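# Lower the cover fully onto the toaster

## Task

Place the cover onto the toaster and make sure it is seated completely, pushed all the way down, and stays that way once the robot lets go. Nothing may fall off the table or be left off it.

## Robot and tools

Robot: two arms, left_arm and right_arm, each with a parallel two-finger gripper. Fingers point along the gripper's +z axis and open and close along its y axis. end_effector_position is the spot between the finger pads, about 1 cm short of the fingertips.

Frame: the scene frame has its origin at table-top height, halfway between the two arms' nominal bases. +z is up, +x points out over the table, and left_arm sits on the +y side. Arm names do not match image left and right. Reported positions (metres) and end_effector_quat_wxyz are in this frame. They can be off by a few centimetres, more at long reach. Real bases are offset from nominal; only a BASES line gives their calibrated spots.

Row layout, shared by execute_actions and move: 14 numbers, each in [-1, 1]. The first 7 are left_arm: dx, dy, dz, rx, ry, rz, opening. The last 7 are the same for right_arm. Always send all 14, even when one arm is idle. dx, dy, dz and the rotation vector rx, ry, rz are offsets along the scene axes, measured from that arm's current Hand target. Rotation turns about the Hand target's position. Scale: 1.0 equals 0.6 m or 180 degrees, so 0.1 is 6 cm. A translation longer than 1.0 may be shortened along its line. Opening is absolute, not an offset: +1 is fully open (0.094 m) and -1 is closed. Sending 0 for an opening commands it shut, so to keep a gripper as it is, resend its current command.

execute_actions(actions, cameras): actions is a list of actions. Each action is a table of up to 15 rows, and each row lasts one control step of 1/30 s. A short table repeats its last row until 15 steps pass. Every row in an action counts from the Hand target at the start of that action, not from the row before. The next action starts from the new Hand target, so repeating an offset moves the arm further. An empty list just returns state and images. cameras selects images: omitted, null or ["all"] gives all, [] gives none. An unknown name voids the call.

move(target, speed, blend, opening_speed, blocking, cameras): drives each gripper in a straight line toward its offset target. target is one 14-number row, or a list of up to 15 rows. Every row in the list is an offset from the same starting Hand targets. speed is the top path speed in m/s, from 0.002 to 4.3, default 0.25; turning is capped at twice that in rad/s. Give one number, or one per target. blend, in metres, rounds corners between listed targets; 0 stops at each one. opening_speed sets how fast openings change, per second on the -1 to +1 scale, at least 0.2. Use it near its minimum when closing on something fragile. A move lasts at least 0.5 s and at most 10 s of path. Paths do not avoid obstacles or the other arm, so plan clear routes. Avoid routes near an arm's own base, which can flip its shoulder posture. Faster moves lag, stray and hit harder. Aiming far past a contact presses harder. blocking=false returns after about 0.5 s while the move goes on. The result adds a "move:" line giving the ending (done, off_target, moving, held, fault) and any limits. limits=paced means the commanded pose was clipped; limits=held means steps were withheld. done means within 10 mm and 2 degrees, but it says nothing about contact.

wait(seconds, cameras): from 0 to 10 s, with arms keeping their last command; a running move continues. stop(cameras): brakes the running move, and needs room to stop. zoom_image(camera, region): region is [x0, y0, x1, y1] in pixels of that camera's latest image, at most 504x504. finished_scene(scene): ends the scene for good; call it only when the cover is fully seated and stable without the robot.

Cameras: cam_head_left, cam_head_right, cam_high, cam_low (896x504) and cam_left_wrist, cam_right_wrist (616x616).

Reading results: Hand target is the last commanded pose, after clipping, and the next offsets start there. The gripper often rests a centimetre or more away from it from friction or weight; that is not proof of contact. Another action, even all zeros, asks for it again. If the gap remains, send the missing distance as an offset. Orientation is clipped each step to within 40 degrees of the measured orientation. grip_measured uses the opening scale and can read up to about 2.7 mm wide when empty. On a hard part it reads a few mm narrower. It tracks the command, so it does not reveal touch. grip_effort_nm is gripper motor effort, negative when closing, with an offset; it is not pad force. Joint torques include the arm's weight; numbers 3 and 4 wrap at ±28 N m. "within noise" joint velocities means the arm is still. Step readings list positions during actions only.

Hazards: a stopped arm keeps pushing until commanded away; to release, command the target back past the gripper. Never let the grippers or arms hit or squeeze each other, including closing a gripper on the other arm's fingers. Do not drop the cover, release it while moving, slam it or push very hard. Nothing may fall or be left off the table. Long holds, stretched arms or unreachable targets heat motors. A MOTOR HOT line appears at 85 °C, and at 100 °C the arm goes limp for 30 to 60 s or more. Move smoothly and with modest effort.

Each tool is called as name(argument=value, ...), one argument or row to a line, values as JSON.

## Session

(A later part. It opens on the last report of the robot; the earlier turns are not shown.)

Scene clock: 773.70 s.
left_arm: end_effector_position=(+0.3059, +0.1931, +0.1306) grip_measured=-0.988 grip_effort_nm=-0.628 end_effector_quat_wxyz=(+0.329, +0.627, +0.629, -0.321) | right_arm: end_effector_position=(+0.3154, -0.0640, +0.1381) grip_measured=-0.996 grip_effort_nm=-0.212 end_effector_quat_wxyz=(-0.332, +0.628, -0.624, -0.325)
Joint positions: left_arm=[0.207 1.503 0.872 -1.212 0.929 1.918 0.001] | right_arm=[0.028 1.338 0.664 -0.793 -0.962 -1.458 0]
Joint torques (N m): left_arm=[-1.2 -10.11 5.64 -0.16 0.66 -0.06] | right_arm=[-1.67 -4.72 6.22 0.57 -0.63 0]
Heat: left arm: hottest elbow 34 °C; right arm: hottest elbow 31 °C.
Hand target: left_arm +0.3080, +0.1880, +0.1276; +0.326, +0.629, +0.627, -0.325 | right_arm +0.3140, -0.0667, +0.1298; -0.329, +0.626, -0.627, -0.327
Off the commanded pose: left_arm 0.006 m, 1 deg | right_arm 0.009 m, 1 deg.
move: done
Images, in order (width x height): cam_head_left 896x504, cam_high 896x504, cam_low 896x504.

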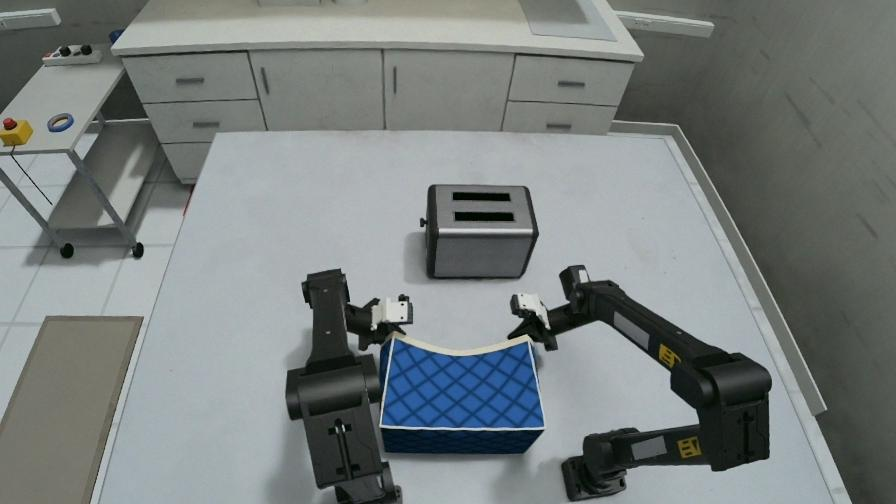

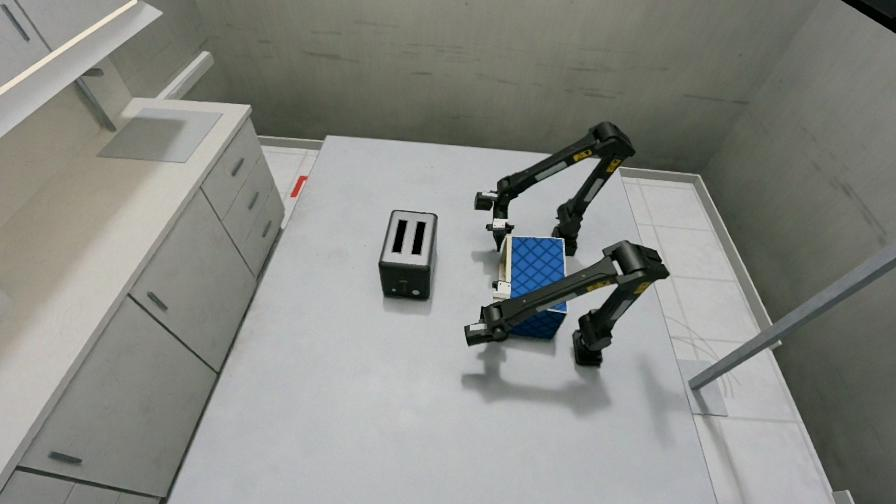

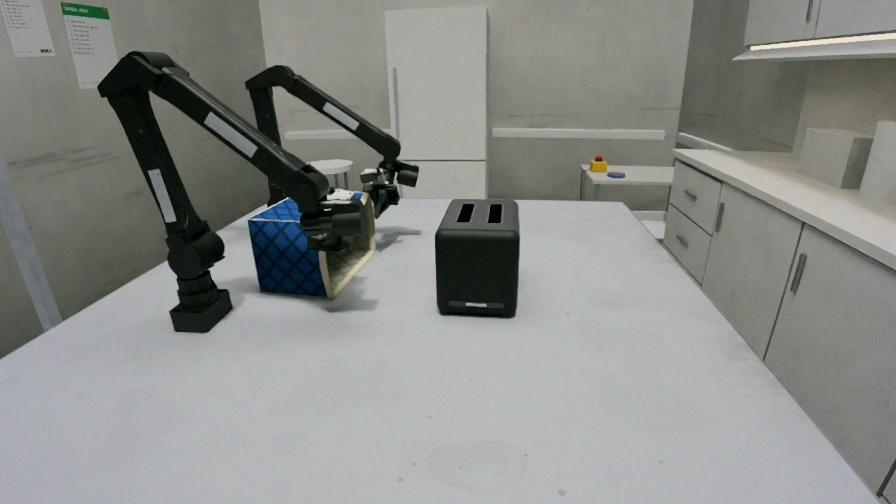

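move(
  target=[
    [0,0.08,0,0,0,0,-1,0,-0.12,0,0,0,0,-1],
    [0,0.08,0.32,0.1,0,0,-1,-0.05,-0.25,0.1,0,0,0,-1],
    [-0.32,-0.2,0.35,0.3045,0,0,0.9,-0.05,-0.25,0.1,0,0,0,-1],
  ],
  speed=0.25,
  cameras=["cam_head_left","cam_low","cam_high","cam_left_wrist"],
)

Scene clock: 816.03 s.
left_arm: end_effector_position=(+0.1196, +0.0691, +0.3318) grip_measured=+0.897 grip_effort_nm=0.095 end_effector_quat_wxyz=(+0.063, +0.705, +0.706, -0.007) | right_arm: end_effector_position=(+0.2709, -0.2059, +0.1759) grip_measured=-0.996 grip_effort_nm=-0.232 end_effector_quat_wxyz=(+0.297, -0.596, +0.672, +0.324)
Joint positions: left_arm=[-0.873 0.92 1.156 -1.679 0.003 0.701 0.089] | right_arm=[-0.457 1.319 0.767 -1.487 -0.813 -2.076 0]
Joint torques (N m): left_arm=[-0.97 -3.9 8.1 -0.13 -0.02 -0.05] | right_arm=[-1.9 -6.07 10.82 -0.9 -0.35 -0.06]
Heat: left arm: hottest elbow 34 °C; right arm: hottest shoulder 30 °C.
Hand target: left_arm +0.1160, +0.0679, +0.3377; +0.000, +0.708, +0.706, -0.001 | right_arm +0.2840, -0.2166, +0.1898; +0.328, -0.627, +0.627, +0.327
Off the commanded pose: left_arm 0.007 m, 7 deg | right_arm 0.022 m, 7 deg.
joint sent to its limit (left arm) — joint 4 (wrist pitch), lower limit. The joint targets are off in orientation, not in position.
joint sent to its limit (right arm) — joint 6 (wrist roll), lower limit. The joint targets are off in orientation, not in position.
move: off_target (left_arm, right_arm); target 3's new opening was sent with left_arm's hand 0.007 m and 7 deg from that target
Images, in order (width x height): cam_head_left 896x504, cam_high 896x504, cam_low 896x504, cam_left_wrist 616x616.

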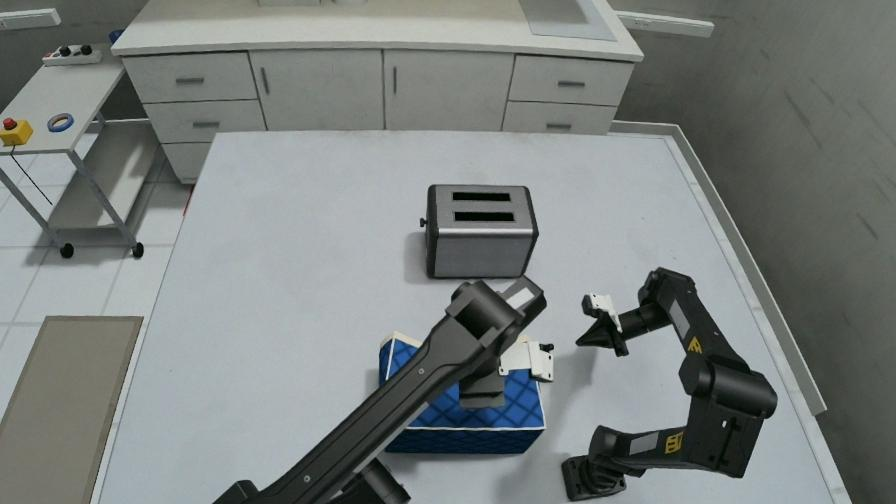

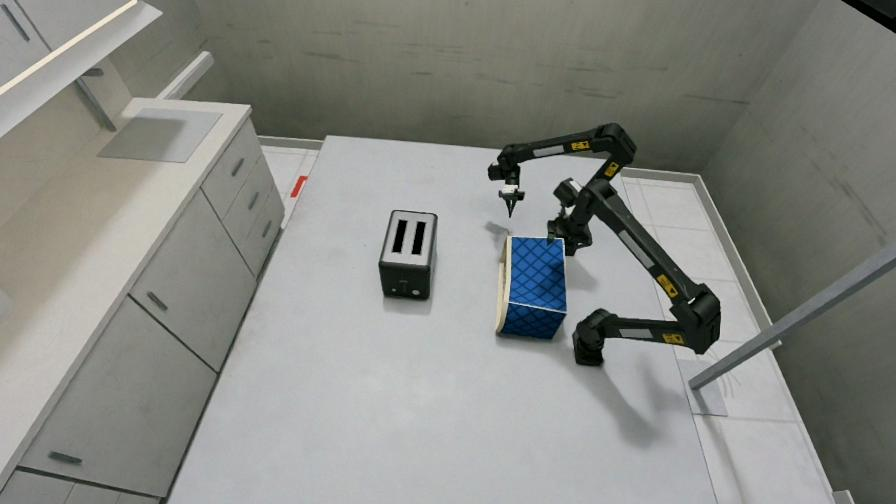

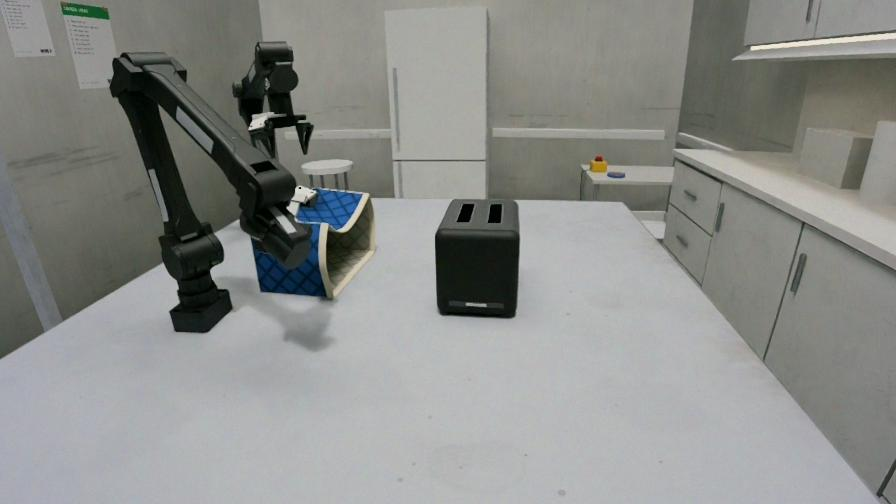

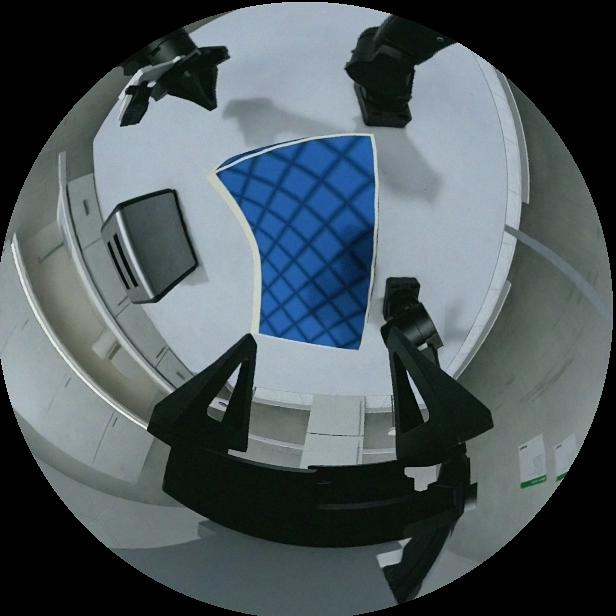

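move(
  target=[-0.03,-0.03,-0.17,0,0,0,0.95,0,0,0,0,0,0,-1],
  speed=0.15,
  cameras=["cam_head_left","cam_low","cam_high","cam_left_wrist"],
)

Scene clock: 824.20 s.
left_arm: end_effector_position=(+0.0983, +0.0566, +0.2353) grip_measured=+0.948 grip_effort_nm=0.095 end_effector_quat_wxyz=(-0.004, +0.706, +0.708, +0.000) | right_arm: end_effector_position=(+0.2709, -0.2059, +0.1759) grip_measured=-0.996 grip_effort_nm=-0.217 end_effector_quat_wxyz=(+0.297, -0.596, +0.672, +0.324)
Joint positions: left_arm=[-0.973 0.978 0.939 -1.541 0.001 0.6 0.092] | right_arm=[-0.457 1.319 0.767 -1.487 -0.813 -2.076 0]
Joint torques (N m): left_arm=[-1.55 -4.25 7.53 0.38 0.07 -0.05] | right_arm=[-1.9 -6.12 10.82 -0.94 -0.34 -0.07]
Heat: left arm: hottest elbow 34 °C; right arm: hottest elbow 31 °C.
Hand target: left_arm +0.0981, +0.0499, +0.2358; +0.001, +0.708, +0.706, +0.000 | right_arm +0.2840, -0.2166, +0.1898; +0.328, -0.626, +0.627, +0.327
Off the commanded pose: left_arm 0.007 m, 1 deg | right_arm 0.022 m, 7 deg.
joint sent to its limit (right arm) — joint 6 (wrist roll), lower limit. The joint targets are off in orientation, not in position.
move: off_target (right_arm)
Images, in order (width x height): cam_head_left 896x504, cam_high 896x504, cam_low 896x504, cam_left_wrist 616x616.

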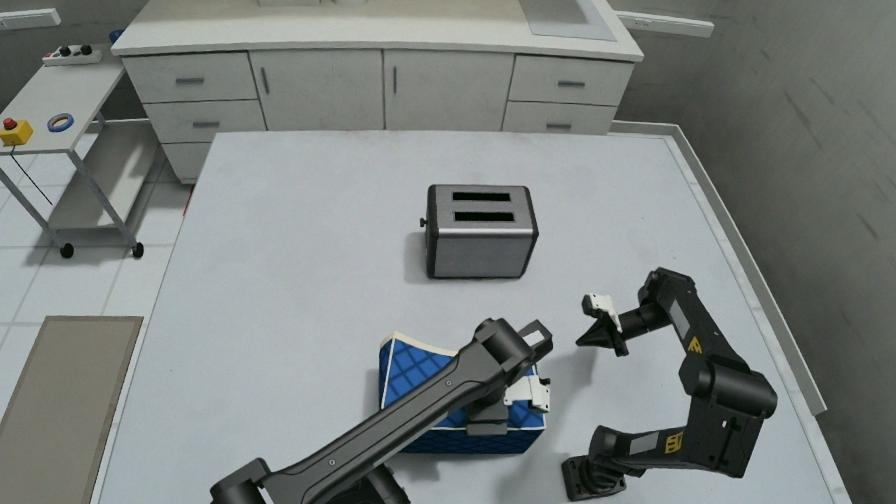

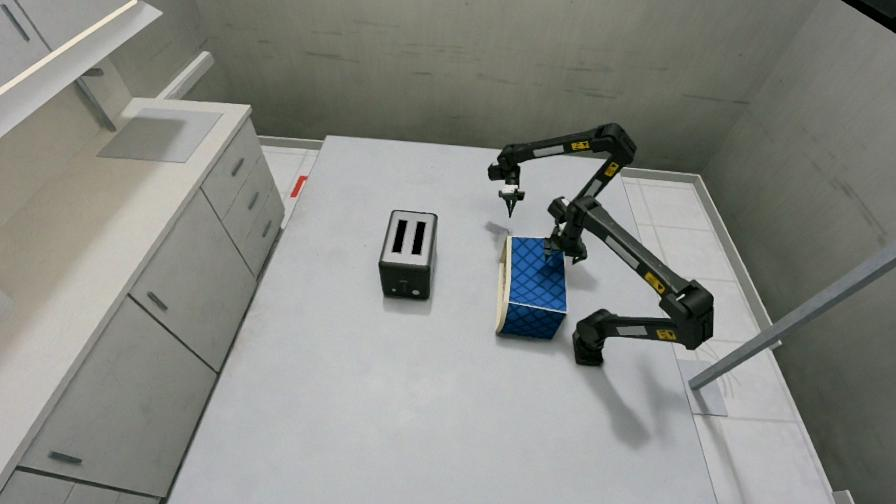

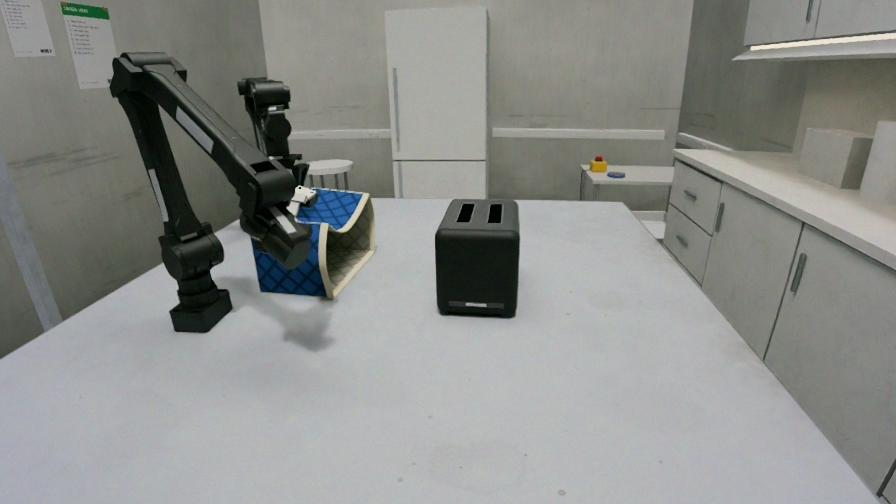

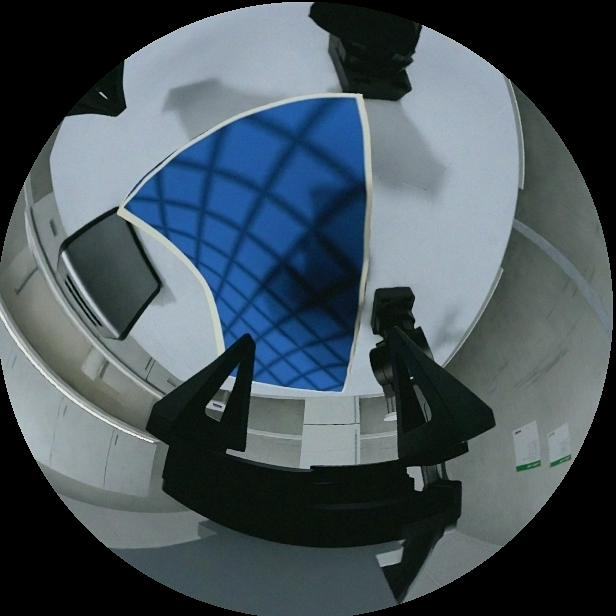

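move(
  target=[-0.005,0,-0.11,0,0,0,0.95,0,0,0,0,0,0,-1],
  speed=0.1,
  cameras=["cam_low","cam_left_wrist"],
)

move(
  target=[0,0,0,0,0,0,-1,0,0,0,0,0,0,-1],
  opening_speed=1,
  cameras=["cam_head_left","cam_low","cam_high","cam_left_wrist"],
)

Scene clock: 829.07 s.
left_arm: end_effector_position=(+0.0957, +0.0564, +0.1705) grip_measured=+0.948 grip_effort_nm=0.095 end_effector_quat_wxyz=(-0.003, +0.706, +0.708, +0.000) | right_arm: end_effector_position=(+0.2709, -0.2059, +0.1759) grip_measured=-0.996 grip_effort_nm=-0.217 end_effector_quat_wxyz=(+0.297, -0.596, +0.672, +0.324)
Joint positions: left_arm=[-0.983 0.996 0.779 -1.358 0.001 0.59 0.092] | right_arm=[-0.457 1.319 0.767 -1.487 -0.813 -2.076 0]
Joint torques (N m): left_arm=[-1.61 -3.6 7.36 0.38 0.05 -0.04] | right_arm=[-1.85 -6.01 10.81 -0.88 -0.34 -0.07]
Heat: left arm: hottest elbow 34 °C; right arm: hottest elbow 31 °C.
Hand target: left_arm +0.0950, +0.0500, +0.1697; +0.000, +0.708, +0.706, +0.000 | right_arm +0.2840, -0.2166, +0.1898; +0.328, -0.626, +0.627, +0.327
Off the commanded pose: left_arm 0.007 m, 1 deg | right_arm 0.022 m, 7 deg.
joint sent to its limit (right arm) — joint 6 (wrist roll), lower limit. The joint targets are off in orientation, not in position.
move: off_target (right_arm)
Images, in order (width x height): cam_low 896x504, cam_left_wrist 616x616.

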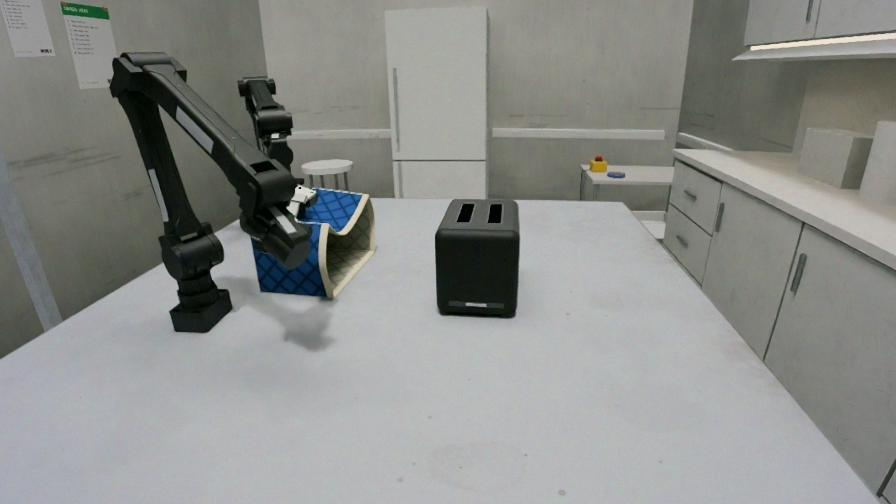

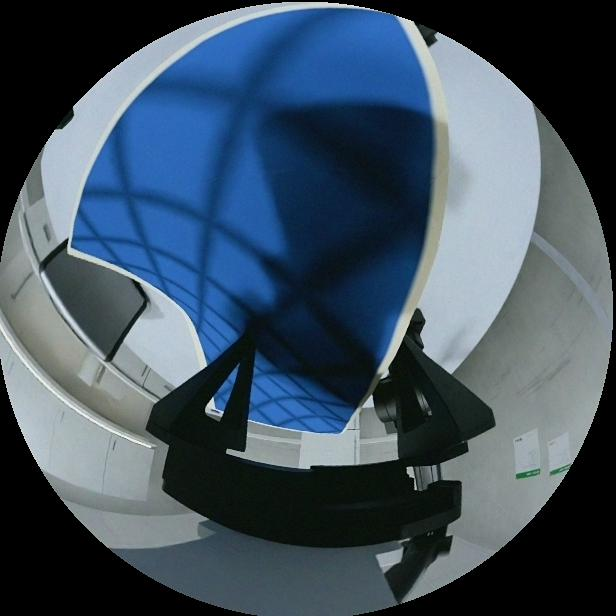

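Scene clock: 831.27 s.
left_arm: end_effector_position=(+0.0957, +0.0562, +0.1705) grip_measured=-0.890 grip_effort_nm=-1.013 end_effector_quat_wxyz=(-0.002, +0.706, +0.708, +0.000) | right_arm: end_effector_position=(+0.2709, -0.2059, +0.1759) grip_measured=-0.996 grip_effort_nm=-0.222 end_effector_quat_wxyz=(+0.297, -0.596, +0.672, +0.324)
Joint positions: left_arm=[-0.983 0.996 0.779 -1.358 0.001 0.589 0.005] | right_arm=[-0.457 1.319 0.767 -1.487 -0.813 -2.076 0]
Joint torques (N m): left_arm=[-1.26 -3.78 7.41 0.35 0.05 -0.03] | right_arm=[-1.85 -6.24 10.8 -0.95 -0.35 -0.07]
Heat: left arm: hottest elbow 34 °C; right arm: hottest elbow 31 °C.
Hand target: left_arm +0.0951, +0.0500, +0.1697; +0.000, +0.708, +0.706, +0.000 | right_arm +0.2840, -0.2166, +0.1898; +0.328, -0.626, +0.627, +0.327
Off the commanded pose: left_arm 0.006 m, 0 deg | right_arm 0.022 m, 7 deg.
joint sent to its limit (right arm) — joint 6 (wrist roll), lower limit. The joint targets are off in orientation, not in position.
move: off_target (right_arm)
Images, in order (width x height): cam_head_left 896x504, cam_high 896x504, cam_low 896x504, cam_left_wrist 616x616.

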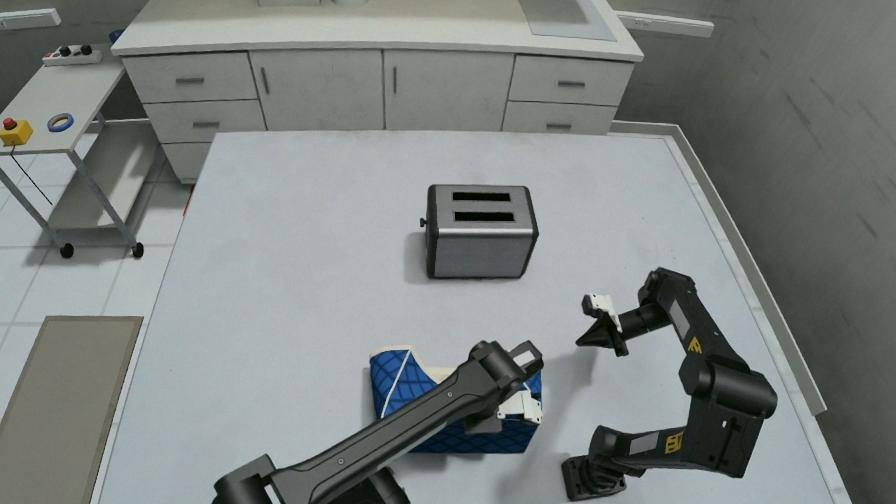

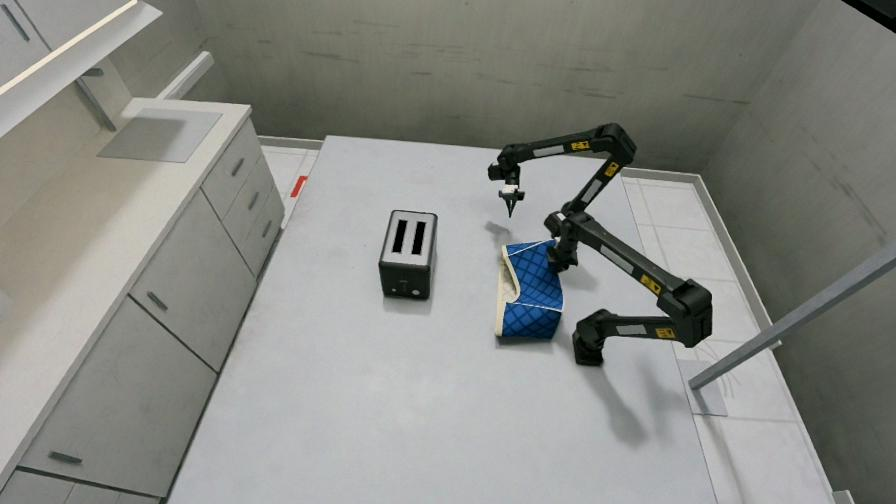

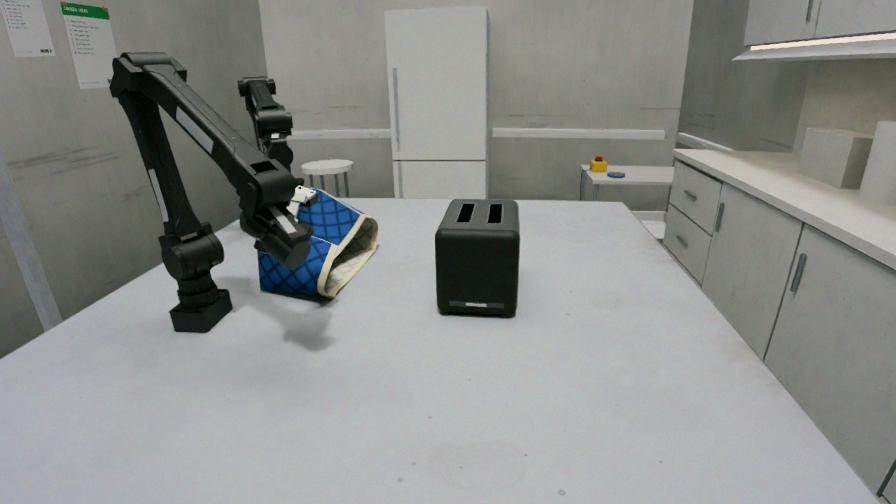

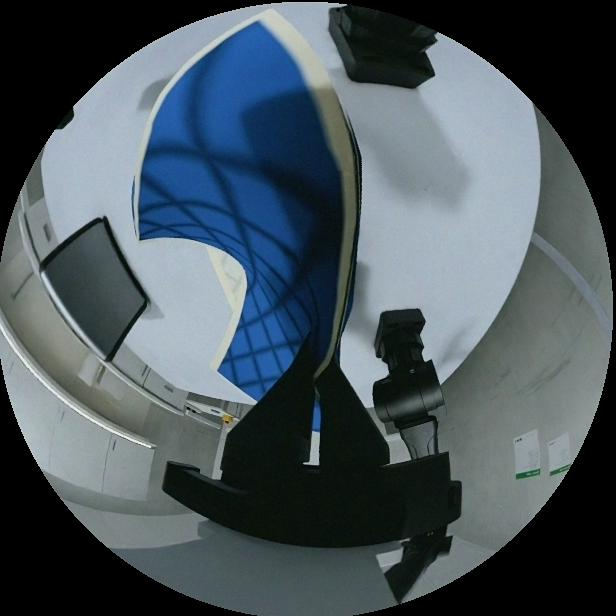

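move(
  target=[
    [0.05,0,0.2,0,0,0,-1,0,0,0,0,0,0,-1],
    [0.25,0,0.27,0,0,0,-1,0,0,0,0,0,0,-1],
  ],
  speed=0.12,
  cameras=["cam_head_left","cam_low","cam_high","cam_left_wrist"],
)

Scene clock: 837.67 s.
left_arm: end_effector_position=(+0.2336, +0.0521, +0.3146) grip_measured=-0.890 grip_effort_nm=-1.028 end_effector_quat_wxyz=(-0.007, +0.710, +0.705, -0.001) | right_arm: end_effector_position=(+0.2709, -0.2059, +0.1759) grip_measured=-0.996 grip_effort_nm=-0.227 end_effector_quat_wxyz=(+0.297, -0.596, +0.672, +0.324)
Joint positions: left_arm=[-0.652 1.251 1.345 -1.679 0 0.931 0.005] | right_arm=[-0.457 1.319 0.767 -1.487 -0.813 -2.076 0]
Joint torques (N m): left_arm=[1.08 -8.35 10.84 -0.31 0.12 0.17] | right_arm=[-2.02 -6.18 10.8 -0.92 -0.35 -0.07]
Heat: left arm: hottest elbow 34 °C; right arm: hottest elbow 31 °C.
Hand target: left_arm +0.2451, +0.0498, +0.3317; +0.001, +0.708, +0.706, -0.001 | right_arm +0.2840, -0.2166, +0.1898; +0.328, -0.626, +0.627, +0.327
Off the commanded pose: left_arm 0.021 m, 1 deg | right_arm 0.022 m, 7 deg.
joint sent to its limit (left arm) — joint 4 (wrist pitch), lower limit. The joint targets still meet the commanded pose.
joint sent to its limit (right arm) — joint 6 (wrist roll), lower limit. The joint targets are off in orientation, not in position.
move: off_target (left_arm, right_arm)
Images, in order (width x height): cam_head_left 896x504, cam_high 896x504, cam_low 896x504, cam_left_wrist 616x616.

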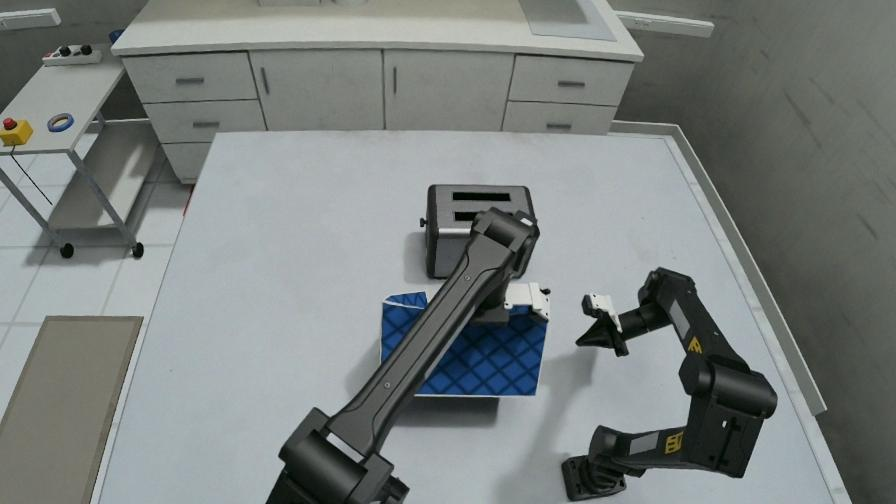

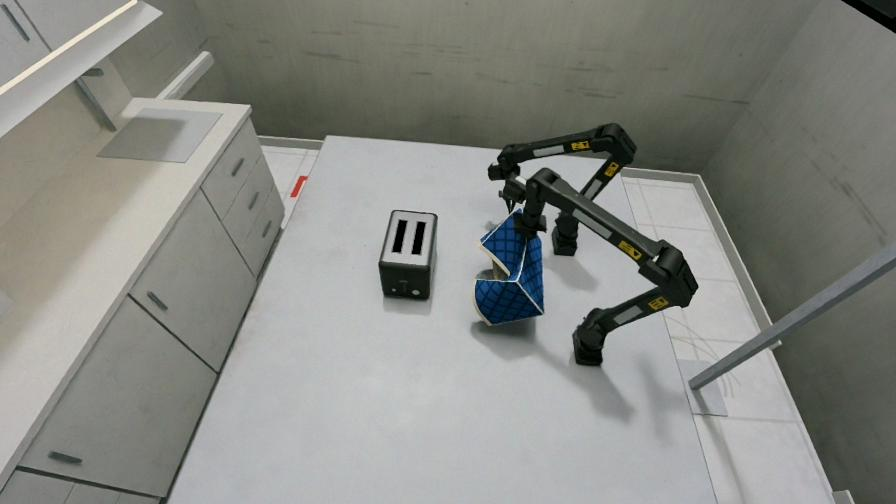

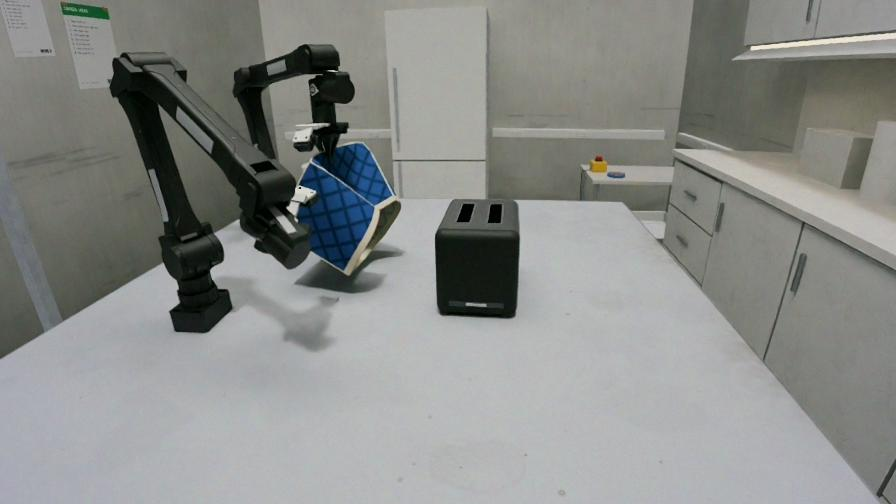

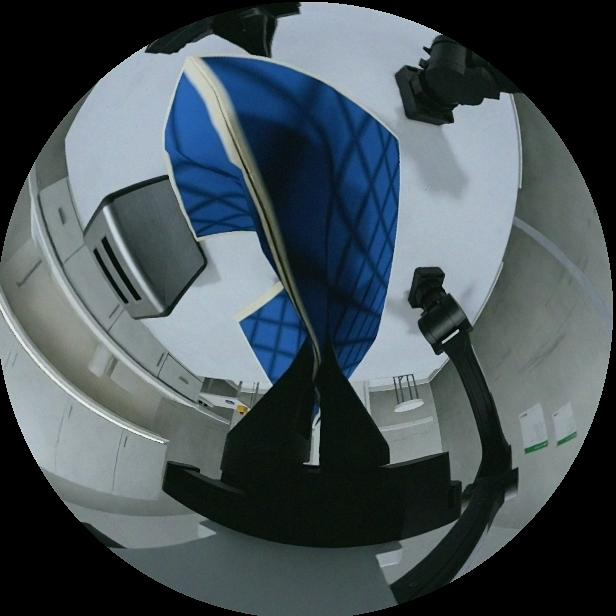

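move(
  target=[
    [0,0,-0.05,0,0,0,-1,0,0,0,0,0,0,-1],
    [0.12,0,-0.08,0,0,0,-1,0,0,0,0,0,0,-1],
    [0.2,0,-0.13,0,0,0,-1,0,0,0,0,0,0,-1],
  ],
  speed=0.12,
  cameras=["cam_head_left","cam_low","cam_high","cam_left_wrist"],
)

Scene clock: 844.93 s.
left_arm: end_effector_position=(+0.3461, +0.0530, +0.2394) grip_measured=-0.890 grip_effort_nm=-1.023 end_effector_quat_wxyz=(-0.024, +0.709, +0.705, -0.007) | right_arm: end_effector_position=(+0.2709, -0.2059, +0.1759) grip_measured=-0.996 grip_effort_nm=-0.222 end_effector_quat_wxyz=(+0.297, -0.596, +0.672, +0.324)
Joint positions: left_arm=[-0.495 1.522 1.415 -1.515 0 1.087 0.005] | right_arm=[-0.457 1.319 0.767 -1.487 -0.813 -2.076 0]
Joint torques (N m): left_arm=[0.85 -13.63 10.52 0.2 0.11 0.19] | right_arm=[-1.9 -6.07 10.76 -0.94 -0.35 -0.07]
Heat: left arm: hottest elbow 35 °C; right arm: hottest elbow 32 °C.
Hand target: left_arm +0.3650, +0.0499, +0.2537; +0.000, +0.708, +0.706, -0.001 | right_arm +0.2840, -0.2166, +0.1898; +0.328, -0.626, +0.627, +0.327
Off the commanded pose: left_arm 0.024 m, 3 deg | right_arm 0.022 m, 7 deg.
joint sent to its limit (right arm) — joint 6 (wrist roll), lower limit. The joint targets are off in orientation, not in position.
move: off_target (left_arm, right_arm)
Images, in order (width x height): cam_head_left 896x504, cam_high 896x504, cam_low 896x504, cam_left_wrist 616x616.

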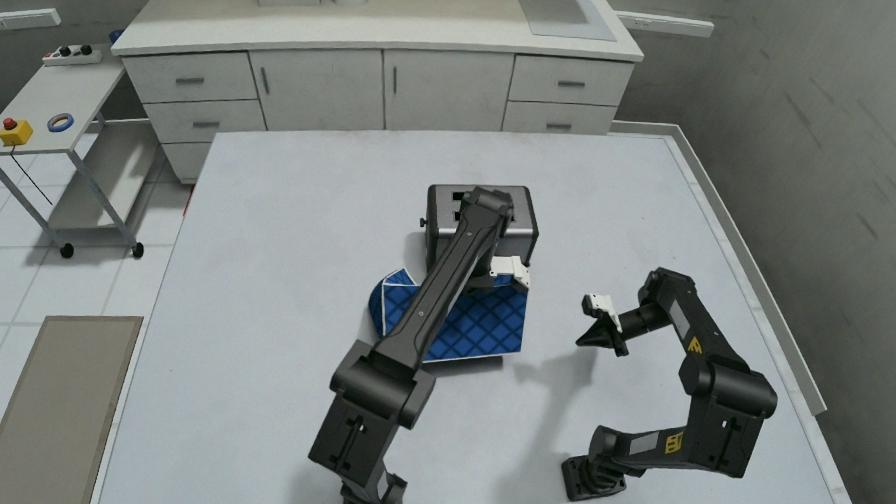

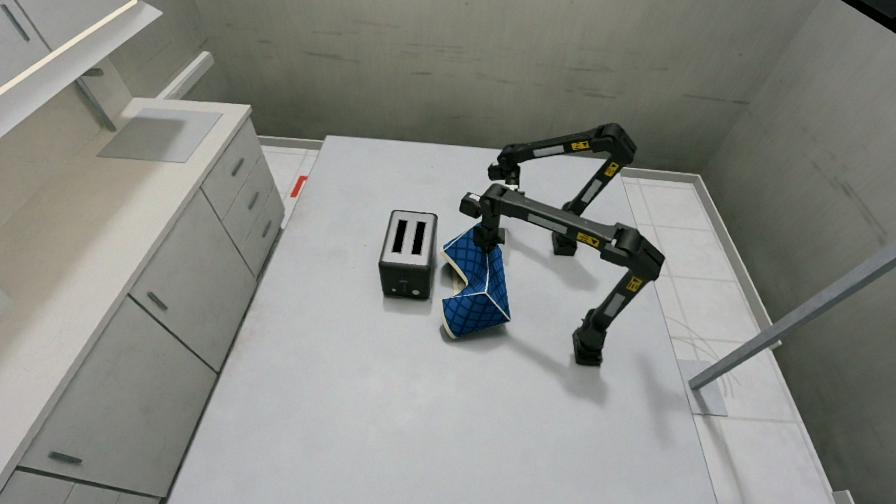

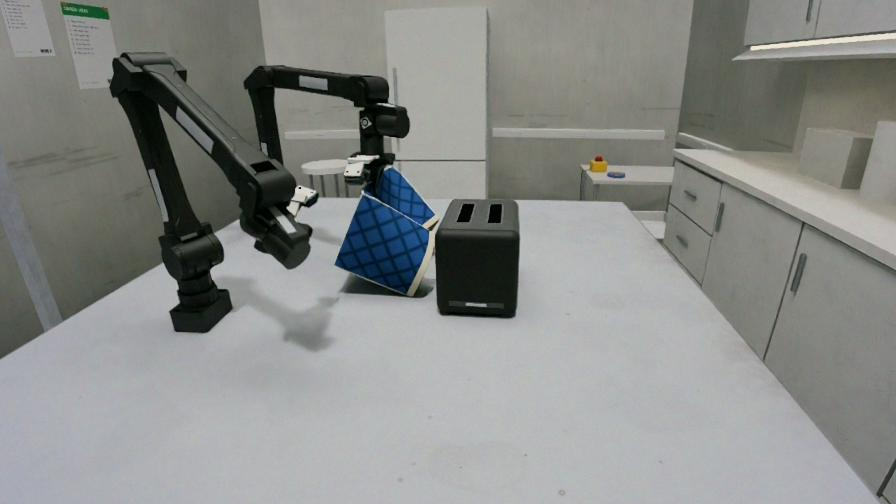

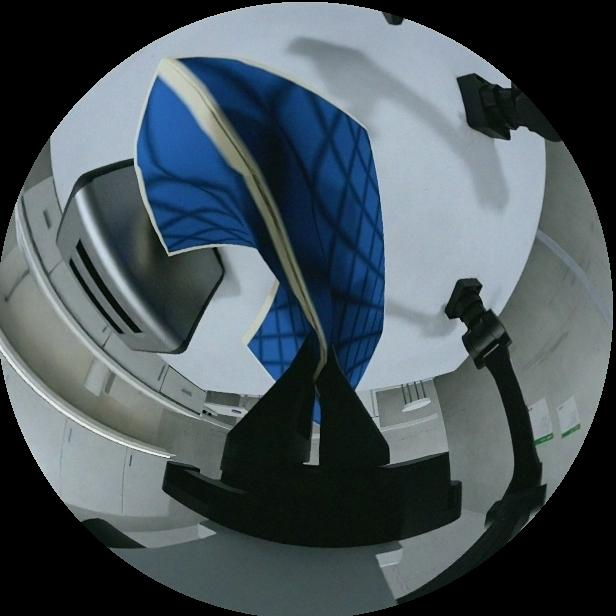

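move(
  target=[
    [0,0,0.06,0,0,0,-1,0,-0.05,0,0,0,0,-1],
    [-0.29,0,0.12,0,0,0,-1,-0.02,-0.05,-0.2,0,0,0,-1],
  ],
  speed=0.12,
  cameras=["cam_head_left","cam_low","cam_high","cam_right_wrist"],
)

Scene clock: 857.80 s.
left_arm: end_effector_position=(+0.1969, +0.0515, +0.3179) grip_measured=-0.890 grip_effort_nm=-1.023 end_effector_quat_wxyz=(+0.004, +0.706, +0.708, -0.001) | right_arm: end_effector_position=(+0.2772, -0.2442, +0.0768) grip_measured=-0.996 grip_effort_nm=-0.212 end_effector_quat_wxyz=(+0.288, -0.591, +0.700, +0.280)
Joint positions: left_arm=[-0.722 1.164 1.282 -1.68 0.002 0.851 0.005] | right_arm=[-0.55 1.517 0.676 -1.141 -0.738 -2.076 0]
Joint torques (N m): left_arm=[-1.44 -9.29 7.73 -0.29 0.08 -0.06] | right_arm=[-2.02 -5.01 4.31 -0.28 -0.38 -0.06]
Heat: left arm: hottest elbow 37 °C; right arm: hottest elbow 32 °C.
Hand target: left_arm +0.1911, +0.0500, +0.3257; +0.000, +0.708, +0.706, -0.001 | right_arm +0.2721, -0.2467, +0.0698; +0.329, -0.627, +0.627, +0.327
Off the commanded pose: left_arm 0.010 m, 1 deg | right_arm 0.009 m, 12 deg.
joint sent to its limit (left arm) — joint 4 (wrist pitch), lower limit. The joint targets still meet the commanded pose.
joint sent to its limit (right arm) — joint 6 (wrist roll), lower limit. The joint targets are off in orientation, not in position.
move: off_target (right_arm)
Images, in order (width x height): cam_head_left 896x504, cam_high 896x504, cam_low 896x504, cam_right_wrist 616x616.

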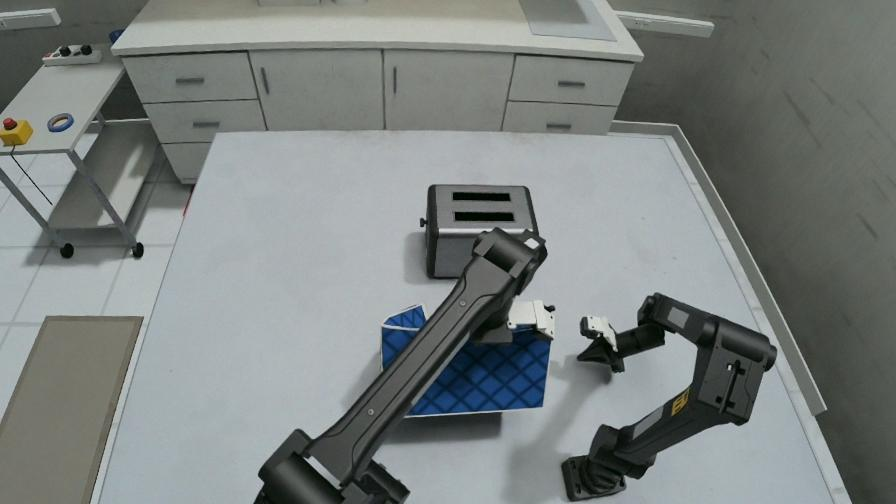

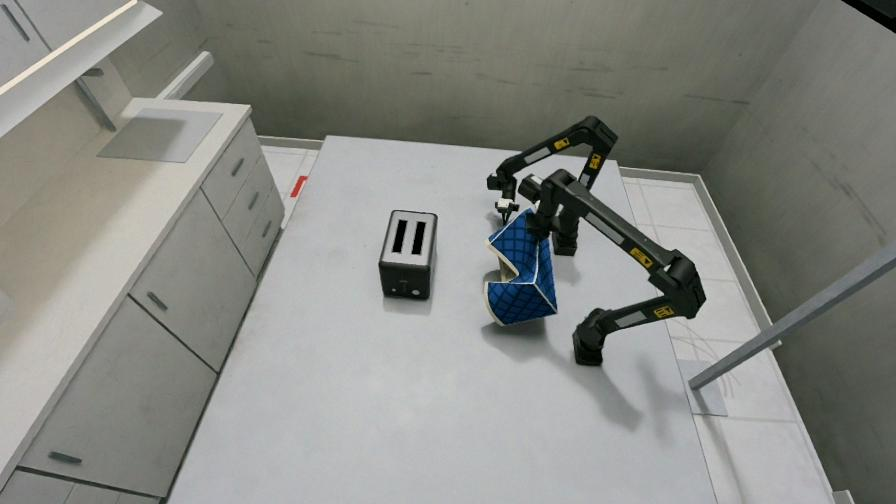

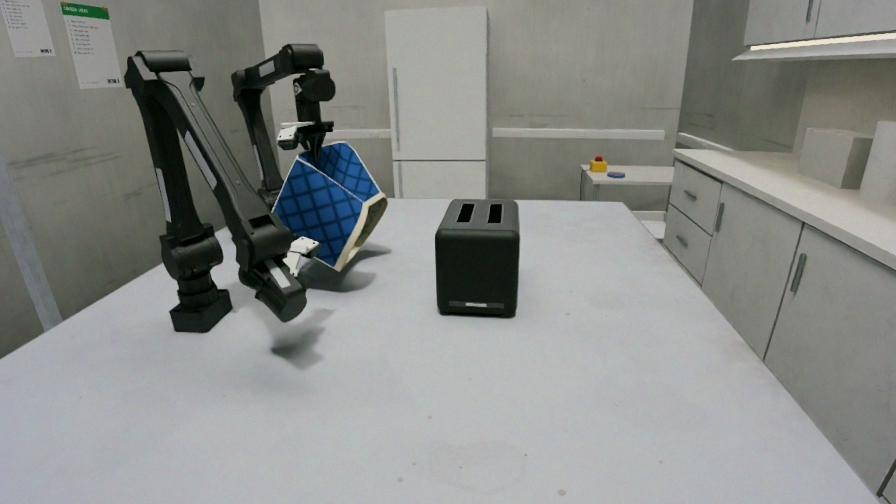

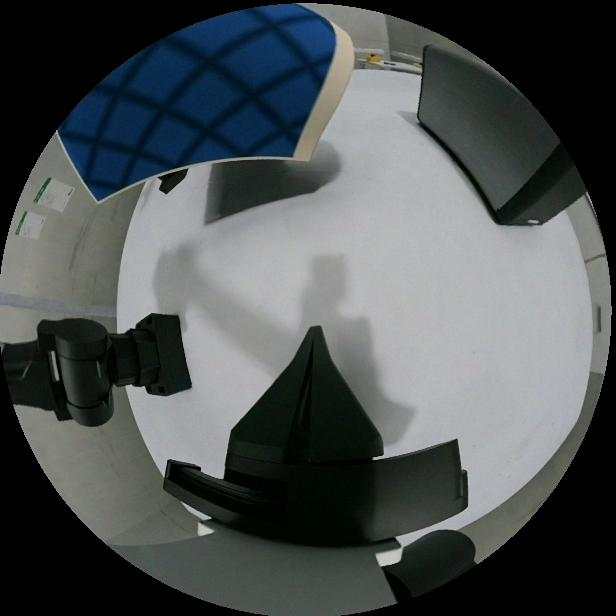

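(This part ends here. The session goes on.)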